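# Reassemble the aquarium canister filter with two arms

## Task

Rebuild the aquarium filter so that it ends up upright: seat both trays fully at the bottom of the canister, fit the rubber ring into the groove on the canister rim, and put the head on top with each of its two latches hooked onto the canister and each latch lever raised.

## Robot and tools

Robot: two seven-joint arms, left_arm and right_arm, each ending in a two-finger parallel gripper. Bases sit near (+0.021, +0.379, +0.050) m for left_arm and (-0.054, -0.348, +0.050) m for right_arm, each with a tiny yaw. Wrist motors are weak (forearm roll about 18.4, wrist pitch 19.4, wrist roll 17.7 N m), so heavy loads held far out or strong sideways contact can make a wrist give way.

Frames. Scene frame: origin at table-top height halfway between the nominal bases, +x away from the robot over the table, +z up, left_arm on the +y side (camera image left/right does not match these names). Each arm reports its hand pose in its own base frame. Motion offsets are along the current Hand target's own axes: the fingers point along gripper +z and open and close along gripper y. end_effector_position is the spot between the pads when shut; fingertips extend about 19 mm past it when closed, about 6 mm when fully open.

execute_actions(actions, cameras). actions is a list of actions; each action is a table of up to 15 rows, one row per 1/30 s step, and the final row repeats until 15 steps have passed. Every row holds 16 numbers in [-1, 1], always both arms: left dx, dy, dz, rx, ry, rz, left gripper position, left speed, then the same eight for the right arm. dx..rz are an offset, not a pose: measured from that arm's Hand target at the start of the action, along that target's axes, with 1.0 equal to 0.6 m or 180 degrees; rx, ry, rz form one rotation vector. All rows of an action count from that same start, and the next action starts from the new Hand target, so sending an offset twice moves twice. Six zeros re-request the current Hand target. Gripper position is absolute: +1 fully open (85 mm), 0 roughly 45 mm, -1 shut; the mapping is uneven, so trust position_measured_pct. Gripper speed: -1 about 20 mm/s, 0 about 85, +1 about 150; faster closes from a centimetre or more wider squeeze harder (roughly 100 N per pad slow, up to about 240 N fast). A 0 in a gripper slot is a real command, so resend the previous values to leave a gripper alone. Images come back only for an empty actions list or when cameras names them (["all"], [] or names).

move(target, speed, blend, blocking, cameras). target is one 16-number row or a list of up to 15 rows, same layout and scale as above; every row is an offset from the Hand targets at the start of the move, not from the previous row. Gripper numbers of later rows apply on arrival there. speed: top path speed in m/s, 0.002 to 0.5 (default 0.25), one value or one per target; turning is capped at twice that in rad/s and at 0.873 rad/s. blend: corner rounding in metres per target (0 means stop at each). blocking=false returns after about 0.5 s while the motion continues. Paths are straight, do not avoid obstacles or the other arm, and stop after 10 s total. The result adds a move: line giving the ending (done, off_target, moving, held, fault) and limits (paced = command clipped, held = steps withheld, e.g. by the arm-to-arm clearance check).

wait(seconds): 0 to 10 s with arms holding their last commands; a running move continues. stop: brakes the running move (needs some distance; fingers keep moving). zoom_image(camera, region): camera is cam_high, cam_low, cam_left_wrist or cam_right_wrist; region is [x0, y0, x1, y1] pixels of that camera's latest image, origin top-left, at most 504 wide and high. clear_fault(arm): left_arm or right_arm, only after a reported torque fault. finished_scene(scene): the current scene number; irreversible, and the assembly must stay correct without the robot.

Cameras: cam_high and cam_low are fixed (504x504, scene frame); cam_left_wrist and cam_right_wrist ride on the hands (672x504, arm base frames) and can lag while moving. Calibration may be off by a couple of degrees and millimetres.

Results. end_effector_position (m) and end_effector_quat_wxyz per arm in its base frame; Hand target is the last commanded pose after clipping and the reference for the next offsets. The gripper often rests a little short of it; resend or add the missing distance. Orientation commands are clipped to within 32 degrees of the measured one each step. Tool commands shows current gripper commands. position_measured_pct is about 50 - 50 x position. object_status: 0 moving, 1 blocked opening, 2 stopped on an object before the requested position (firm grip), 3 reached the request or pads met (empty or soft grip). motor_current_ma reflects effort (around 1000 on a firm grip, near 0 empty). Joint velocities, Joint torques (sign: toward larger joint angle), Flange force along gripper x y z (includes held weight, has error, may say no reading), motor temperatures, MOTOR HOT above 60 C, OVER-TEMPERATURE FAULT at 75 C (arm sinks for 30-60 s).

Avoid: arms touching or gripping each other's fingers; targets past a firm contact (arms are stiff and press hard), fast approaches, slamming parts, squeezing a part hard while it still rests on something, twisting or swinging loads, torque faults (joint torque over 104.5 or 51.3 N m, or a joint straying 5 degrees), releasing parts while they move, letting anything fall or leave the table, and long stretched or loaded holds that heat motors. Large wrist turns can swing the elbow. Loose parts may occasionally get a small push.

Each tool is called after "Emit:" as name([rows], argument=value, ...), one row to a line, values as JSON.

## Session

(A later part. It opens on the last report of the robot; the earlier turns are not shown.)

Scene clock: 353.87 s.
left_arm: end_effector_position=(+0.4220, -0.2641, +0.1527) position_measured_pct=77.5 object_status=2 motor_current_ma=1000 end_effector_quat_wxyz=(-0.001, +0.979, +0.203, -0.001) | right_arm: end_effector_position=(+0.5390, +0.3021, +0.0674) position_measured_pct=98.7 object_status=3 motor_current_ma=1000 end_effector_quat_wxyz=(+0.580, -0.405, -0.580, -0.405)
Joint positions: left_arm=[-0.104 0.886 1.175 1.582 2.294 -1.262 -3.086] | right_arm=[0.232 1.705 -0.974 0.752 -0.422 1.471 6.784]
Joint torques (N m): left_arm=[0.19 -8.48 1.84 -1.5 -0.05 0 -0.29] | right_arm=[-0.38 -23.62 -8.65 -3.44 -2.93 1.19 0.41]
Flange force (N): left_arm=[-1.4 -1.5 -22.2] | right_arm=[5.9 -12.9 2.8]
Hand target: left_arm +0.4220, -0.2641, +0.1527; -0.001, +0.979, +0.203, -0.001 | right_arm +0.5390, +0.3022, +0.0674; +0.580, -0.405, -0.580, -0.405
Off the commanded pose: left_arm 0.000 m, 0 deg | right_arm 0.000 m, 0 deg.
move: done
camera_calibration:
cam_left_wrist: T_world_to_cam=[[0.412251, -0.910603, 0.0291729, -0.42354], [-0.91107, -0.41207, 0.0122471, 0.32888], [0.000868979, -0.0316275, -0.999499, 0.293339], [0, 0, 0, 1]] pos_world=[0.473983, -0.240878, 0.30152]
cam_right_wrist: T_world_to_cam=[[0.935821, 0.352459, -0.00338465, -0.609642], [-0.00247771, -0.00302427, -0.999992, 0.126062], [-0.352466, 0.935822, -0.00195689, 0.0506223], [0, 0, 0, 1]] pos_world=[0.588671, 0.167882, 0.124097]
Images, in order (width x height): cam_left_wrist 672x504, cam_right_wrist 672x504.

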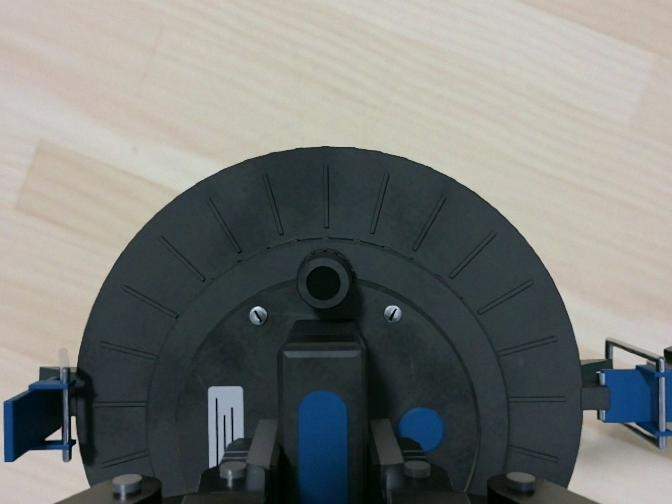

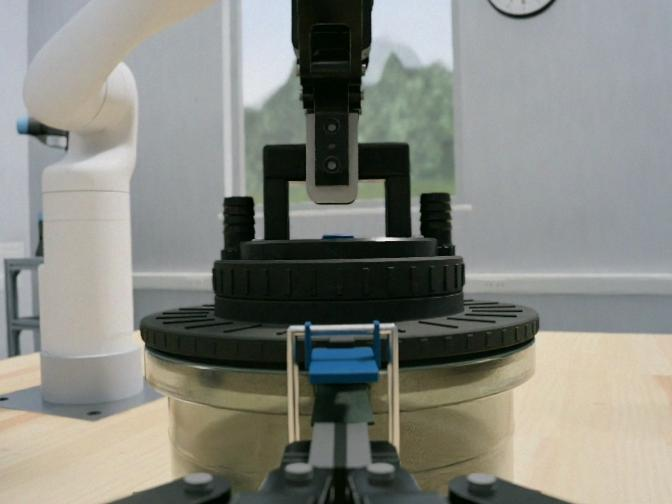

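Emit:
move([
  [0,0,0,0,0,0,-1,-1,0,0.0014,0.025,0,0,0,-1,0],
  [0,0,0,0,0,0,-1,-1,0.0117,0.0014,0.025,0,0,0,-1,0],
], speed=[0.04,0.03], cameras=["cam_left_wrist","cam_right_wrist"])

Emit:
zoom_image(camera="cam_right_wrist", region=[236, 300, 446, 490])

Emit:
zoom_image(camera="cam_left_wrist", region=[532, 300, 672, 480])

Scene clock: 356.03 s.
left_arm: end_effector_position=(+0.4220, -0.2641, +0.1527) position_measured_pct=77.5 object_status=2 motor_current_ma=1000 end_effector_quat_wxyz=(-0.001, +0.979, +0.203, -0.001) | right_arm: end_effector_position=(+0.5346, +0.3165, +0.0744) position_measured_pct=98.7 object_status=3 motor_current_ma=1000 end_effector_quat_wxyz=(+0.580, -0.405, -0.580, -0.405)
Joint positions: left_arm=[-0.104 0.886 1.175 1.582 2.294 -1.262 -3.086] | right_arm=[0.226 1.689 -0.982 0.795 -0.429 1.428 6.785]
Joint torques (N m): left_arm=[0.21 -8.64 1.83 -1.39 -0.07 -0.06 -0.34] | right_arm=[-0.51 -23.24 -8.92 -2.88 -2.87 1.36 0.4]
Flange force (N): left_arm=[-1.2 -1.1 -22.0] | right_arm=[5.2 -10.2 1.6]
Hand target: left_arm +0.4220, -0.2641, +0.1527; -0.001, +0.979, +0.203, -0.001 | right_arm +0.5346, +0.3165, +0.0745; +0.580, -0.405, -0.580, -0.405
Off the commanded pose: left_arm 0.000 m, 0 deg | right_arm 0.000 m, 0 deg.
move: done
camera_calibration:
cam_left_wrist: T_world_to_cam=[[0.412251, -0.910603, 0.0291729, -0.42354], [-0.91107, -0.41207, 0.0122471, 0.32888], [0.000868979, -0.0316275, -0.999499, 0.293339], [0, 0, 0, 1]] pos_world=[0.473983, -0.240878, 0.30152]
cam_right_wrist: T_world_to_cam=[[0.935821, 0.352459, -0.00338465, -0.610612], [-0.00247771, -0.00302427, -0.999992, 0.133095], [-0.352466, 0.935822, -0.00195689, 0.0355157], [0, 0, 0, 1]] pos_world=[0.584271, 0.182382, 0.131097]
Images, in order (width x height): cam_left_wrist 672x504, cam_right_wrist 672x504.

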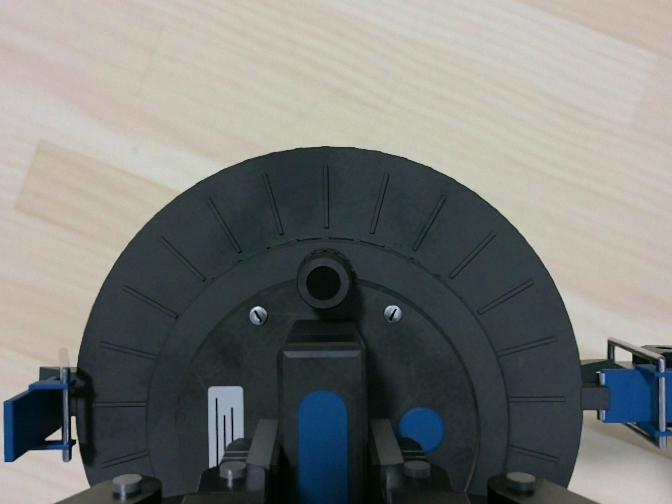

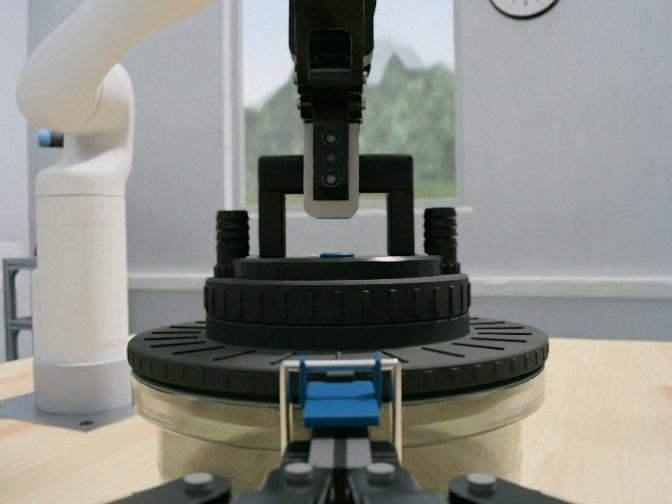

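Scaled by 2.400.

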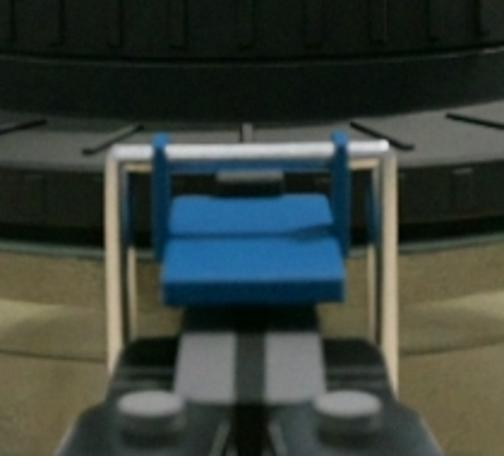

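Scaled by 2.800.

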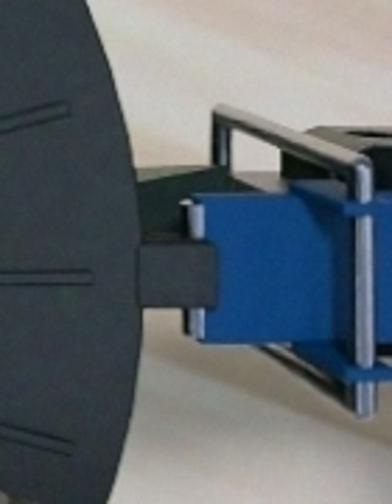

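Emit:
move([
  [0,0,0,0,0,0,-1,-1,0.0033,0.0,-0.005,0,0,0,-1,0],
  [0,0,0,0,0,0,-1,-1,0.02,0.0,-0.005,0,0,0,-1,0],
], speed=[0.04,0.03], cameras=["cam_left_wrist","cam_right_wrist"])

Emit:
zoom_image(camera="cam_right_wrist", region=[236, 300, 446, 490])

Emit:
zoom_image(camera="cam_left_wrist", region=[532, 300, 672, 480])

Scene clock: 357.87 s.
left_arm: end_effector_position=(+0.4220, -0.2641, +0.1527) position_measured_pct=77.5 object_status=2 motor_current_ma=1000 end_effector_quat_wxyz=(-0.001, +0.979, +0.203, -0.001) | right_arm: end_effector_position=(+0.5356, +0.3137, +0.0864) position_measured_pct=98.7 object_status=3 motor_current_ma=1000 end_effector_quat_wxyz=(+0.580, -0.405, -0.580, -0.405)
Joint positions: left_arm=[-0.104 0.886 1.175 1.582 2.294 -1.262 -3.086] | right_arm=[0.236 1.668 -0.985 0.814 -0.433 1.425 6.774]
Joint torques (N m): left_arm=[0.27 -8.22 1.57 -1.53 -0.16 0.12 -0.32] | right_arm=[-0.52 -24.48 -10.08 -3.44 -3.52 1.69 0.41]
Flange force (N): left_arm=[-1.7 -2.2 -23.2] | right_arm=[3.3 -13.1 2.7]
Hand target: left_arm +0.4220, -0.2641, +0.1527; -0.001, +0.979, +0.203, -0.001 | right_arm +0.5356, +0.3137, +0.0865; +0.580, -0.405, -0.580, -0.405
Off the commanded pose: left_arm 0.000 m, 0 deg | right_arm 0.000 m, 0 deg.
move: done
camera_calibration:
cam_left_wrist: T_world_to_cam=[[0.412251, -0.910603, 0.0291729, -0.42354], [-0.91107, -0.41207, 0.0122471, 0.32888], [0.000868979, -0.0316275, -0.999499, 0.293339], [0, 0, 0, 1]] pos_world=[0.473983, -0.240878, 0.30152]
cam_right_wrist: T_world_to_cam=[[0.935821, 0.352457, -0.00347808, -0.610471], [-0.00256501, -0.00305756, -0.999992, 0.145146], [-0.352465, 0.935823, -0.00195727, 0.038605], [0, 0, 0, 1]] pos_world=[0.585271, 0.179482, 0.143097]
Images, in order (width x height): cam_left_wrist 672x504, cam_right_wrist 672x504.

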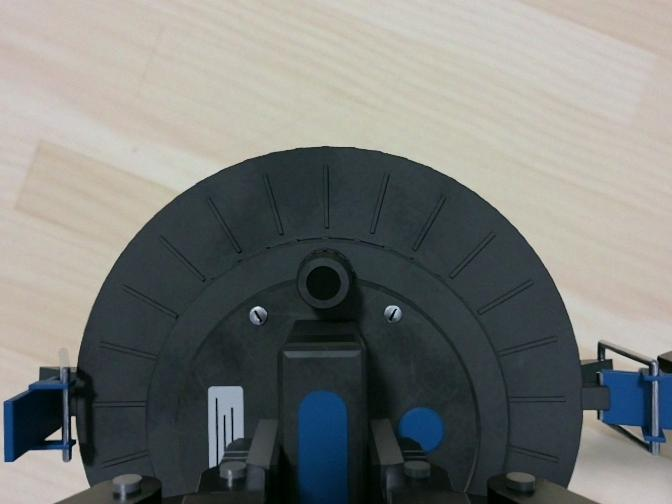

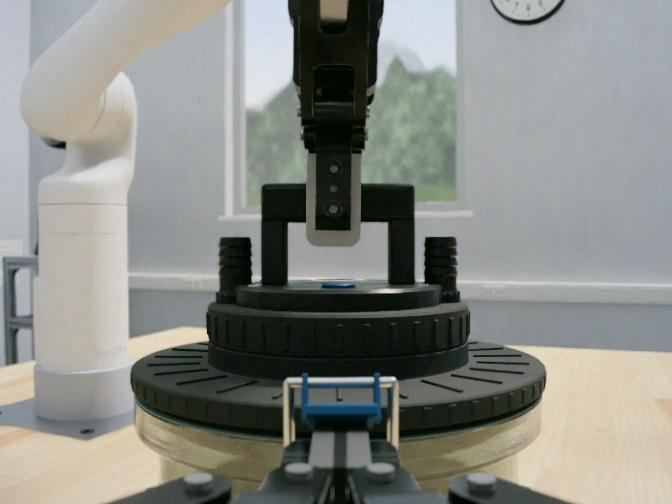

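Scaled by 2.400.

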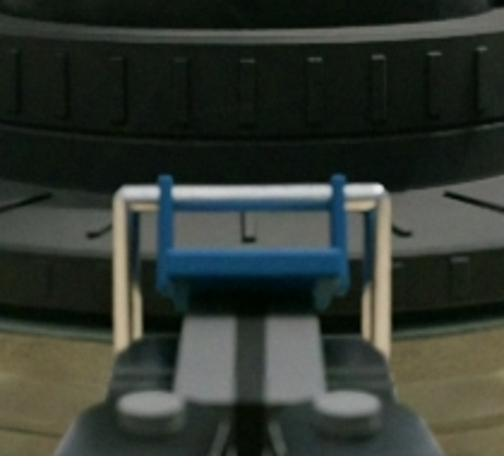

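Scaled by 2.800.

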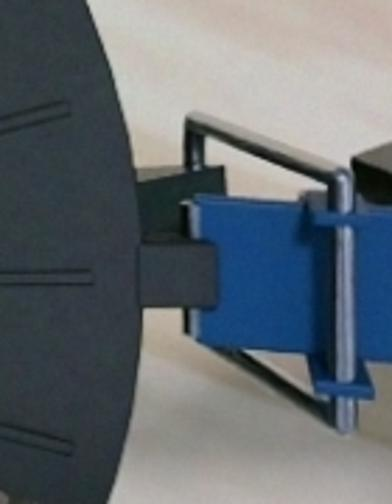

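Emit:
move([
  [0,0,0,0,0,0,-1,-1,0.0133,0.0,0.001,0,0,0,-1,0],
  [0,0,0,0,0,0,-1,-1,0.025,0.0,0.006,0,0,0,-1,0],
], speed=[0.03,0.03], blend=0.002, cameras=["cam_left_wrist","cam_right_wrist"])

Emit:
zoom_image(camera="cam_right_wrist", region=[236, 300, 446, 490])

Emit:
zoom_image(camera="cam_left_wrist", region=[532, 300, 672, 480])

Scene clock: 359.33 s.
left_arm: end_effector_position=(+0.4219, -0.2641, +0.1526) position_measured_pct=77.5 object_status=2 motor_current_ma=1000 end_effector_quat_wxyz=(-0.001, +0.979, +0.203, -0.001) | right_arm: end_effector_position=(+0.5344, +0.3171, +0.1014) position_measured_pct=98.7 object_status=3 motor_current_ma=1000 end_effector_quat_wxyz=(+0.580, -0.405, -0.580, -0.405)
Joint positions: left_arm=[-0.104 0.886 1.175 1.582 2.294 -1.262 -3.086] | right_arm=[0.243 1.64 -0.991 0.849 -0.441 1.404 6.764]
Joint torques (N m): left_arm=[-0.1 -14.6 5.47 -4.63 0.13 0.32 -0.26] | right_arm=[-2.95 -25.7 -12.67 -1.71 -4.61 2.21 0.37]
Flange force (N): left_arm=[-1.2 -0.3 -6.8] | right_arm=[-2.4 -8.8 -2.8]
Hand target: left_arm +0.4220, -0.2641, +0.1527; -0.001, +0.979, +0.203, -0.001 | right_arm +0.5344, +0.3171, +0.1015; +0.580, -0.405, -0.580, -0.405
Off the commanded pose: left_arm 0.000 m, 0 deg | right_arm 0.000 m, 0 deg.
move: done
camera_calibration:
cam_left_wrist: T_world_to_cam=[[0.412167, -0.910641, 0.0291745, -0.423507], [-0.911108, -0.411986, 0.0122452, 0.32892], [0.000868536, -0.0316281, -0.999499, 0.293239], [0, 0, 0, 1]] pos_world=[0.473983, -0.240878, 0.30142]
cam_right_wrist: T_world_to_cam=[[0.935821, 0.352457, -0.00347808, -0.610495], [-0.00256501, -0.00305756, -0.999992, 0.160153], [-0.352465, 0.935823, -0.00195727, 0.0350296], [0, 0, 0, 1]] pos_world=[0.584071, 0.182882, 0.158097]
Images, in order (width x height): cam_left_wrist 672x504, cam_right_wrist 672x504.

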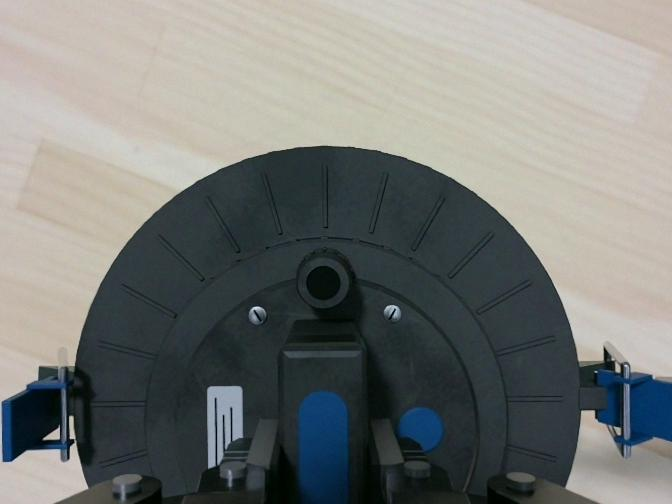

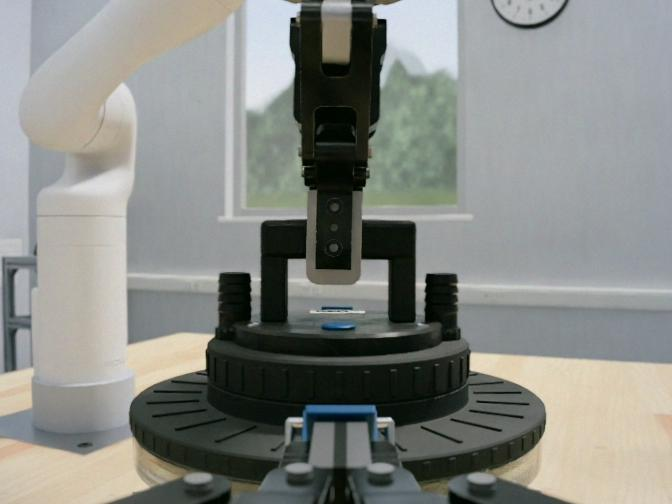

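Scaled by 2.400.

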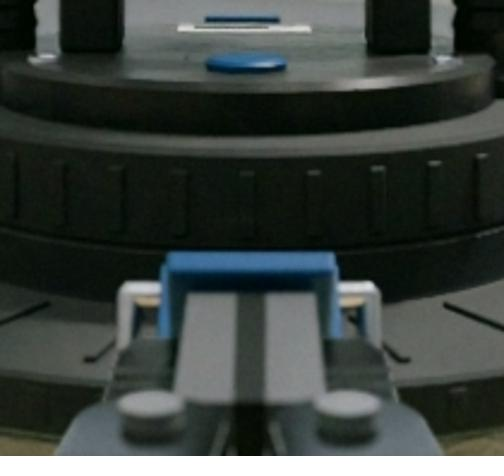

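Scaled by 2.800.

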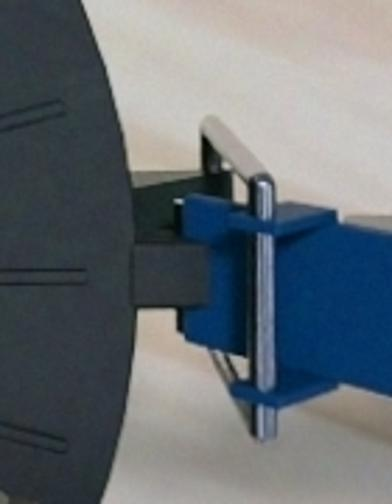

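Emit:
move([
  [0,0,0,0,0,0,-1,-1,0.008,0.0,0.0117,0,0,0,-1,0],
  [0,0,0,0,0,0,-1,-1,0.012,0.0,0.022,0,0,0,-1,0],
], speed=[0.03,0.03], blend=0.002, cameras=["cam_left_wrist","cam_right_wrist"])

Emit:
zoom_image(camera="cam_right_wrist", region=[236, 300, 446, 490])

Emit:
zoom_image(camera="cam_left_wrist", region=[532, 300, 672, 480])

Scene clock: 360.93 s.
left_arm: end_effector_position=(+0.4220, -0.2640, +0.1527) position_measured_pct=77.5 object_status=2 motor_current_ma=1000 end_effector_quat_wxyz=(-0.001, +0.979, +0.203, -0.001) | right_arm: end_effector_position=(+0.5298, +0.3295, +0.1087) position_measured_pct=98.7 object_status=3 motor_current_ma=1000 end_effector_quat_wxyz=(+0.580, -0.405, -0.580, -0.405)
Joint positions: left_arm=[-0.104 0.886 1.175 1.582 2.294 -1.262 -3.086] | right_arm=[0.237 1.625 -0.999 0.886 -0.448 1.367 6.764]
Joint torques (N m): left_arm=[1.39 -18.01 9.23 -7.82 0.3 2.13 -0.23] | right_arm=[-4.87 -24.1 -12.17 -1.34 -3.93 1.64 0.4]
Flange force (N): left_arm=[-0.9 -5.2 1.9] | right_arm=[0.7 -10.6 -6.0]
Hand target: left_arm +0.4220, -0.2641, +0.1527; -0.001, +0.979, +0.203, -0.001 | right_arm +0.5298, +0.3295, +0.1087; +0.580, -0.405, -0.580, -0.405
Off the commanded pose: left_arm 0.000 m, 0 deg | right_arm 0.000 m, 0 deg.
move: done
camera_calibration:
cam_left_wrist: T_world_to_cam=[[0.412251, -0.910603, 0.0291729, -0.42354], [-0.91107, -0.41207, 0.0122471, 0.32888], [0.000868979, -0.0316275, -0.999499, 0.293339], [0, 0, 0, 1]] pos_world=[0.473983, -0.240878, 0.30152]
cam_right_wrist: T_world_to_cam=[[0.935776, 0.35258, -0.00335112, -0.610553], [-0.00248098, -0.00291977, -0.999993, 0.167304], [-0.352588, 0.935777, -0.00185751, 0.0218815], [0, 0, 0, 1]] pos_world=[0.579471, 0.195281, 0.165297]
Images, in order (width x height): cam_left_wrist 672x504, cam_right_wrist 672x504.

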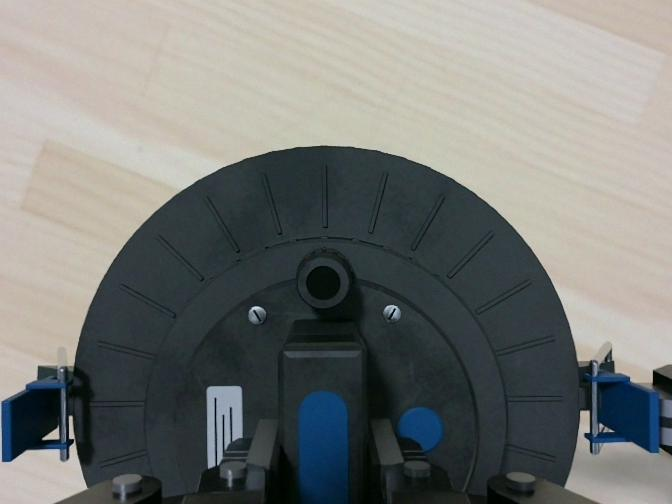

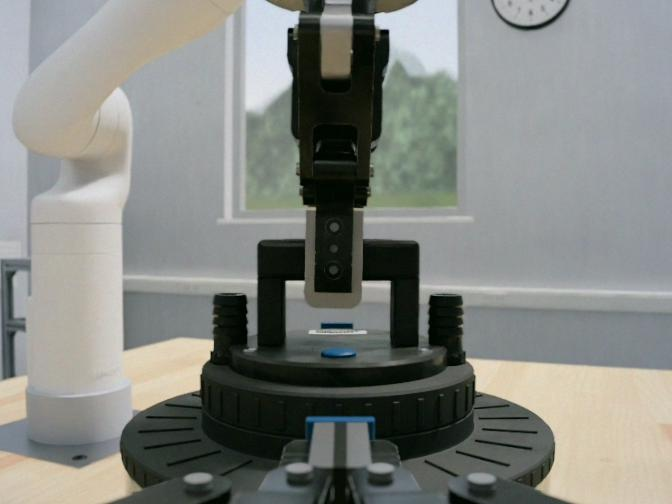

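Scaled by 2.400.

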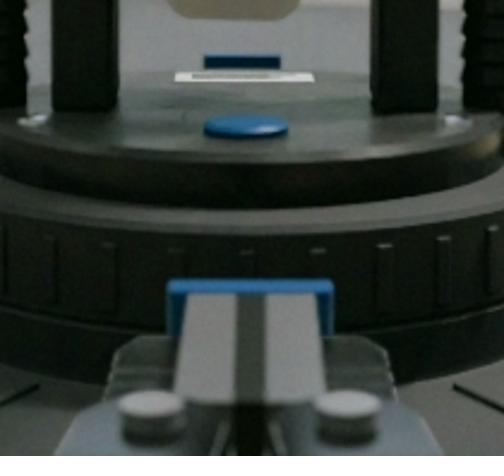

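Scaled by 2.800.

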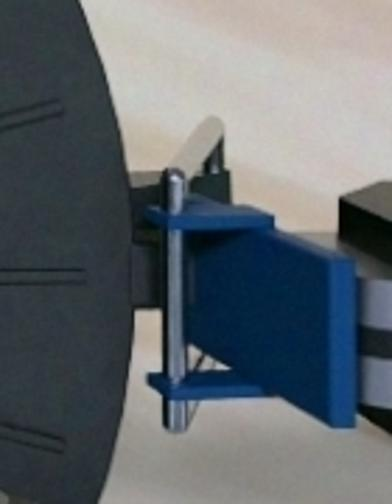

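Emit:
move([
  [0,0,0,0,0,0,-1,-1,0,0.0,0.015,0,0,0,-1,0],
], speed=[0.03], cameras=["cam_left_wrist"])

Emit:
zoom_image(camera="cam_left_wrist", region=[532, 300, 672, 480])

Scene clock: 362.00 s.
left_arm: end_effector_position=(+0.4220, -0.2638, +0.1526) position_measured_pct=77.5 object_status=2 motor_current_ma=1000 end_effector_quat_wxyz=(-0.001, +0.979, +0.203, -0.001) | right_arm: end_effector_position=(+0.5269, +0.3378, +0.1087) position_measured_pct=98.7 object_status=3 motor_current_ma=1000 end_effector_quat_wxyz=(+0.580, -0.405, -0.580, -0.405)
Joint positions: left_arm=[-0.104 0.886 1.175 1.582 2.294 -1.262 -3.086] | right_arm=[0.23 1.624 -1.002 0.902 -0.451 1.345 6.768]
Joint torques (N m): left_arm=[10.4 -16.04 16.66 -16.14 -0.27 12.78 -0.16] | right_arm=[-26.38 -20.68 -17.24 8.1 -4.62 1.87 0.38]
Flange force (N): left_arm=[-1.7 -38.6 -6.3] | right_arm=[0.4 -12.9 -41.0]
Hand target: left_arm +0.4220, -0.2641, +0.1527; -0.001, +0.979, +0.203, -0.001 | right_arm +0.5267, +0.3379, +0.1087; +0.580, -0.405, -0.580, -0.405
Off the commanded pose: left_arm 0.000 m, 0 deg | right_arm 0.000 m, 0 deg.
move: done
camera_calibration:
cam_left_wrist: T_world_to_cam=[[0.412455, -0.910525, 0.0287225, -0.423298], [-0.910978, -0.412273, 0.0122693, 0.328865], [0.000669986, -0.0312261, -0.999512, 0.29344], [0, 0, 0, 1]] pos_world=[0.473983, -0.240678, 0.30142]
Images, in order (width x height): cam_left_wrist 672x504.

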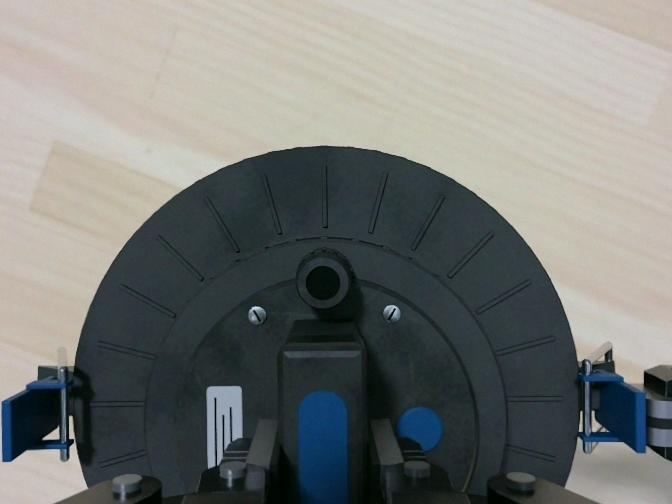

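Scaled by 2.800.

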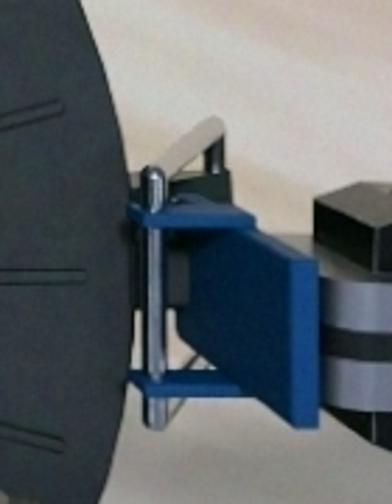

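Emit:
move([
  [0,0,0,0,0,0,-1,-1,0,0.0,-0.025,0,0,0,-1,0],
], speed=[0.03], cameras=["cam_left_wrist"])

Emit:
zoom_image(camera="cam_left_wrist", region=[532, 300, 672, 480])

Scene clock: 363.17 s.
left_arm: end_effector_position=(+0.4219, -0.2641, +0.1527) position_measured_pct=77.5 object_status=2 motor_current_ma=1000 end_effector_quat_wxyz=(+0.000, +0.979, +0.203, -0.001) | right_arm: end_effector_position=(+0.5319, +0.3239, +0.1087) position_measured_pct=98.7 object_status=3 motor_current_ma=1000 end_effector_quat_wxyz=(+0.580, -0.405, -0.580, -0.405)
Joint positions: left_arm=[-0.104 0.886 1.175 1.581 2.294 -1.262 -3.086] | right_arm=[0.242 1.626 -0.997 0.876 -0.447 1.381 6.761]
Joint torques (N m): left_arm=[-0.41 -20.19 8.72 -7.57 0.17 0.47 -0.24] | right_arm=[-0.43 -23.31 -9.43 -3.21 -2.87 1.38 0.46]
Flange force (N): left_arm=[-1.4 0.3 7.4] | right_arm=[4.3 -10.0 1.7]
Hand target: left_arm +0.4220, -0.2641, +0.1527; -0.001, +0.979, +0.203, -0.001 | right_arm +0.5319, +0.3239, +0.1087; +0.580, -0.405, -0.580, -0.405
Off the commanded pose: left_arm 0.000 m, 0 deg | right_arm 0.000 m, 0 deg.
move: done
camera_calibration:
cam_left_wrist: T_world_to_cam=[[0.412167, -0.910641, 0.0291745, -0.42351], [-0.911108, -0.411986, 0.0122452, 0.328919], [0.000868536, -0.0316281, -0.999499, 0.293339], [0, 0, 0, 1]] pos_world=[0.473983, -0.240878, 0.30152]
Images, in order (width x height): cam_left_wrist 672x504.

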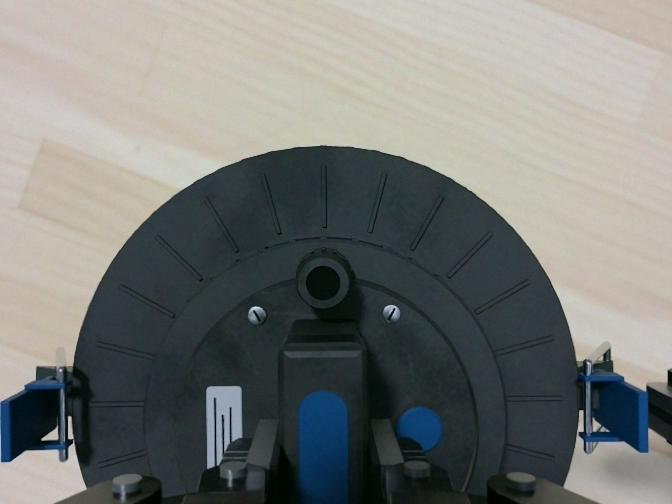

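Scaled by 2.800.

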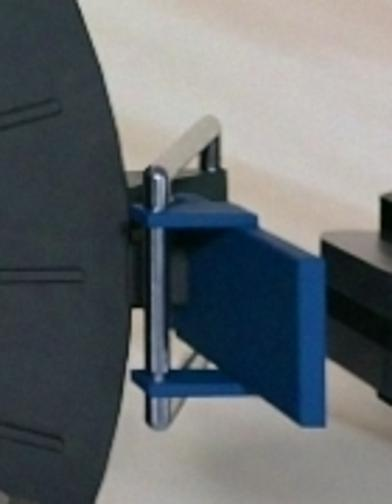

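Emit:
move([
  [0,0,0,0,0,0,-1,-1,0,0.0,-0.05,0,0,0,-1,0],
  [0,0,0,0,0,0,-1,-1,-0.08,0.0,-0.09,0,0,0,-1,0],
], speed=[0.1], cameras=["cam_right_wrist","cam_low","cam_high"])

Emit:
zoom_image(camera="cam_right_wrist", region=[266, 230, 416, 430])

Emit:
zoom_image(camera="cam_low", region=[130, 220, 230, 320])

speed must be one number or one for each of the 2 targets, got a list of 1; nothing of the call was run

This scene's latest camera images include none from cam_right_wrist. They are from: cam_left_wrist. cam_right_wrist's image comes with the result of a call that names it in "cameras".

This scene's latest camera images include none from cam_low. They are from: cam_left_wrist. cam_low's image comes with the result of a call that names it in "cameras".

Emit:
move([
  [0,0,0,0,0,0,-1,-1,0,0.0,-0.05,0,0,0,-1,0],
  [0,0,0,0,0,0,-1,-1,-0.08,0.0,-0.09,0,0,0,-1,0],
], speed=0.1, cameras=["cam_right_wrist","cam_low","cam_high"])

Emit:
zoom_image(camera="cam_right_wrist", region=[266, 230, 416, 430])

Emit:
zoom_image(camera="cam_low", region=[130, 220, 230, 320])

Scene clock: 366.30 s.
left_arm: end_effector_position=(+0.4220, -0.2640, +0.1527) position_measured_pct=77.5 object_status=2 motor_current_ma=1000 end_effector_quat_wxyz=(-0.001, +0.979, +0.203, -0.001) | right_arm: end_effector_position=(+0.5506, +0.2732, +0.0607) position_measured_pct=98.7 object_status=3 motor_current_ma=1000 end_effector_quat_wxyz=(+0.580, -0.405, -0.580, -0.405)
Joint positions: left_arm=[-0.104 0.886 1.175 1.582 2.294 -1.262 -3.086] | right_arm=[0.238 1.73 -0.964 0.647 -0.412 1.567 6.768]
Joint torques (N m): left_arm=[-0.6 -20.05 8.66 -7.39 0.15 0.37 -0.2] | right_arm=[-0.47 -24.14 -7.97 -3.54 -2.96 1.45 0.4]
Flange force (N): left_arm=[-1.3 1.0 7.1] | right_arm=[6.6 -14.8 4.6]
Hand target: left_arm +0.4220, -0.2641, +0.1527; -0.001, +0.979, +0.203, -0.001 | right_arm +0.5506, +0.2732, +0.0607; +0.580, -0.405, -0.580, -0.405
Off the commanded pose: left_arm 0.000 m, 0 deg | right_arm 0.000 m, 0 deg.
move: done
camera_calibration:
cam_right_wrist: T_world_to_cam=[[0.935821, 0.352459, -0.00338465, -0.610241], [-0.00247771, -0.00302427, -0.999992, 0.119203], [-0.352466, 0.935822, -0.00195689, 0.0817076], [0, 0, 0, 1]] pos_world=[0.600171, 0.138982, 0.117297]
Images, in order (width x height): cam_high 504x504, cam_low 504x504, cam_right_wrist 672x504.

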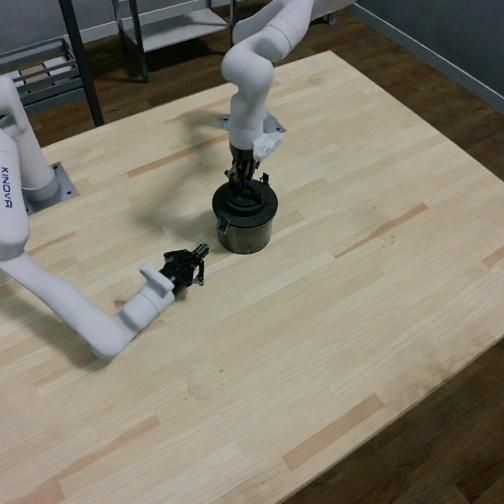

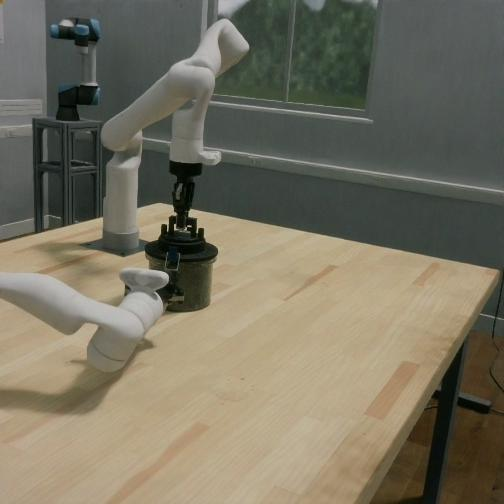

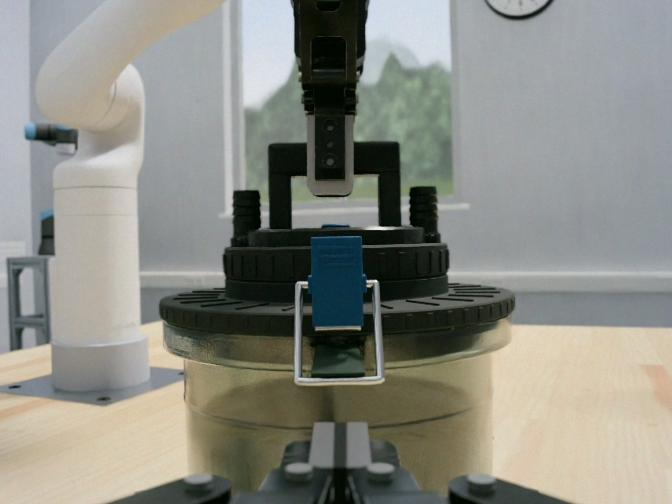

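Scaled by 2.520.

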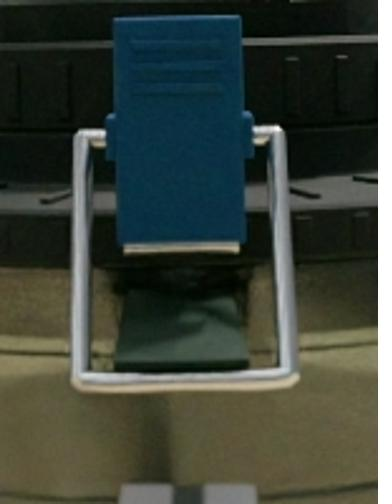

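Scaled by 5.040.

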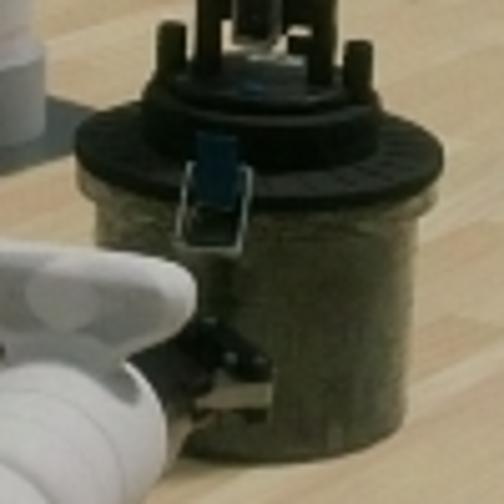

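Emit:
move([
  [0,0,0.0007,0,0,0,-1,-1,0,0,-0.02,0,0,0,-1,0],
  [0,0,0.0007,0,0,0,0.1,-0.5,0,0,-0.021,0,0,0,-1,0],
  [0,0,-0.1,0,0,0,0.1,-0.5,0,0,-0.03,0,0,0,-1,0],
], speed=[0.05,0.05,0.1], cameras=["all"])

Emit:
zoom_image(camera="cam_right_wrist", region=[250, 200, 420, 420])

Emit:
zoom_image(camera="cam_left_wrist", region=[50, 150, 554, 504])

Scene clock: 370.30 s.
left_arm: end_effector_position=(+0.4221, -0.2641, +0.2126) position_measured_pct=45.0 object_status=3 motor_current_ma=0 end_effector_quat_wxyz=(-0.001, +0.979, +0.203, -0.001) | right_arm: end_effector_position=(+0.5568, +0.2563, +0.0607) position_measured_pct=98.7 object_status=3 motor_current_ma=1000 end_effector_quat_wxyz=(+0.580, -0.405, -0.580, -0.405)
Joint positions: left_arm=[-0.116 0.817 1.232 1.487 2.369 -1.387 -3.145] | right_arm=[0.241 1.74 -0.96 0.589 -0.41 1.622 6.755]
Joint torques (N m): left_arm=[0.03 -17.87 7.51 -7.12 0.09 0.16 -0.22] | right_arm=[-0.42 -24.31 -7.62 -3.55 -2.96 1.22 0.41]
Flange force (N): left_arm=[-0.7 -0.1 2.9] | right_arm=[6.4 -13.9 4.4]
Hand target: left_arm +0.4221, -0.2641, +0.2127; -0.001, +0.979, +0.203, -0.001 | right_arm +0.5568, +0.2563, +0.0607; +0.580, -0.405, -0.580, -0.405
Off the commanded pose: left_arm 0.000 m, 0 deg | right_arm 0.000 m, 0 deg.
move: done
camera_calibration:
cam_left_wrist: T_world_to_cam=[[0.412251, -0.910603, 0.0291729, -0.425329], [-0.91107, -0.41207, 0.0122471, 0.328238], [0.000868979, -0.0316275, -0.999499, 0.353209], [0, 0, 0, 1]] pos_world=[0.474083, -0.240878, 0.36142]
cam_right_wrist: T_world_to_cam=[[0.935854, 0.352371, -0.00338342, -0.61019], [-0.00247668, -0.00302404, -0.999992, 0.119167], [-0.352379, 0.935855, -0.00195735, 0.0996865], [0, 0, 0, 1]] pos_world=[0.606472, 0.122082, 0.117297]

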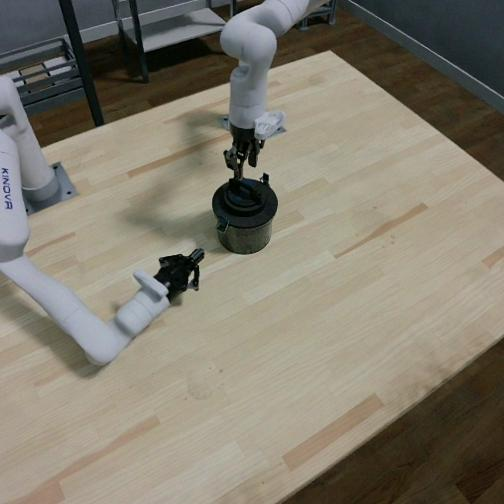

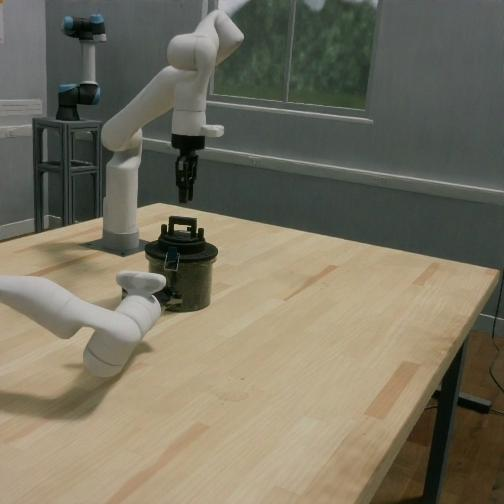

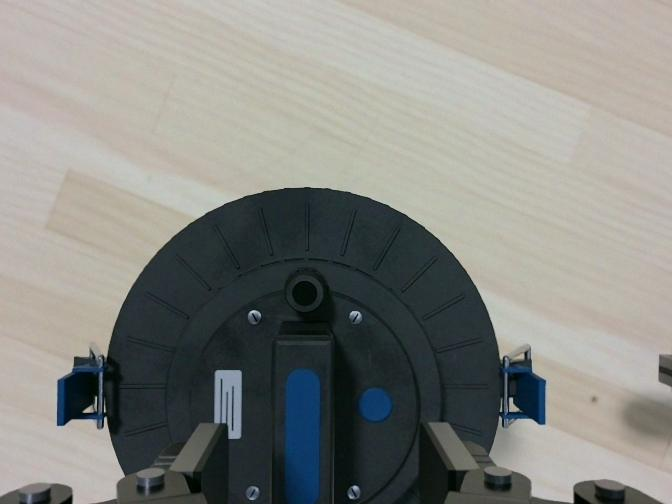

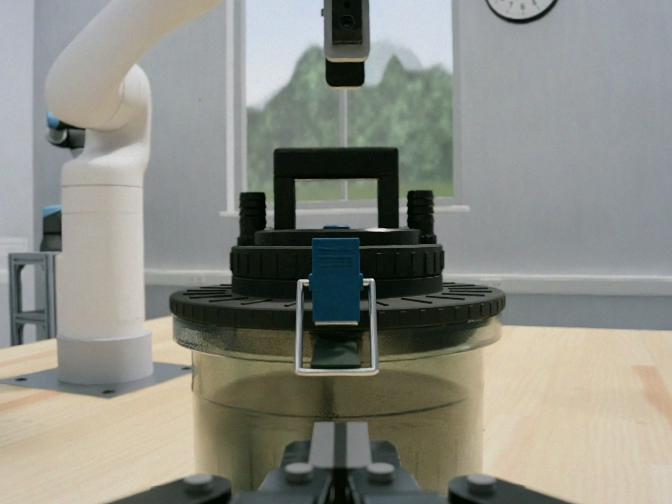

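Scaled by 2.291.

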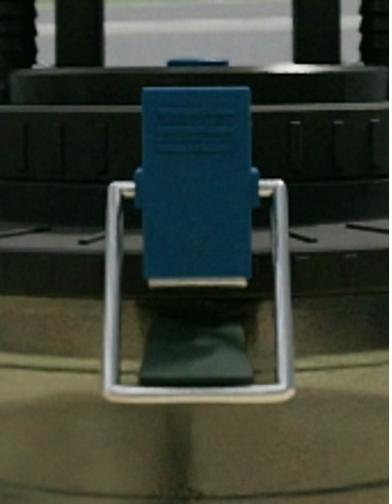

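Scaled by 1.000.

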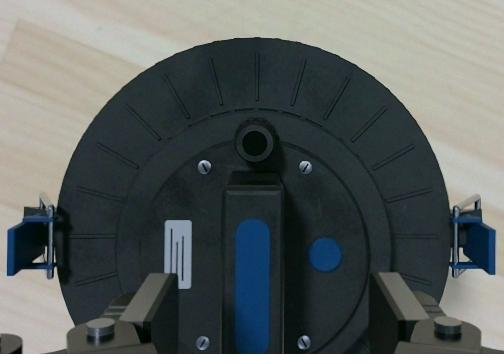

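Emit:
finished_scene(scene=1)

The scene is finished: the task was done.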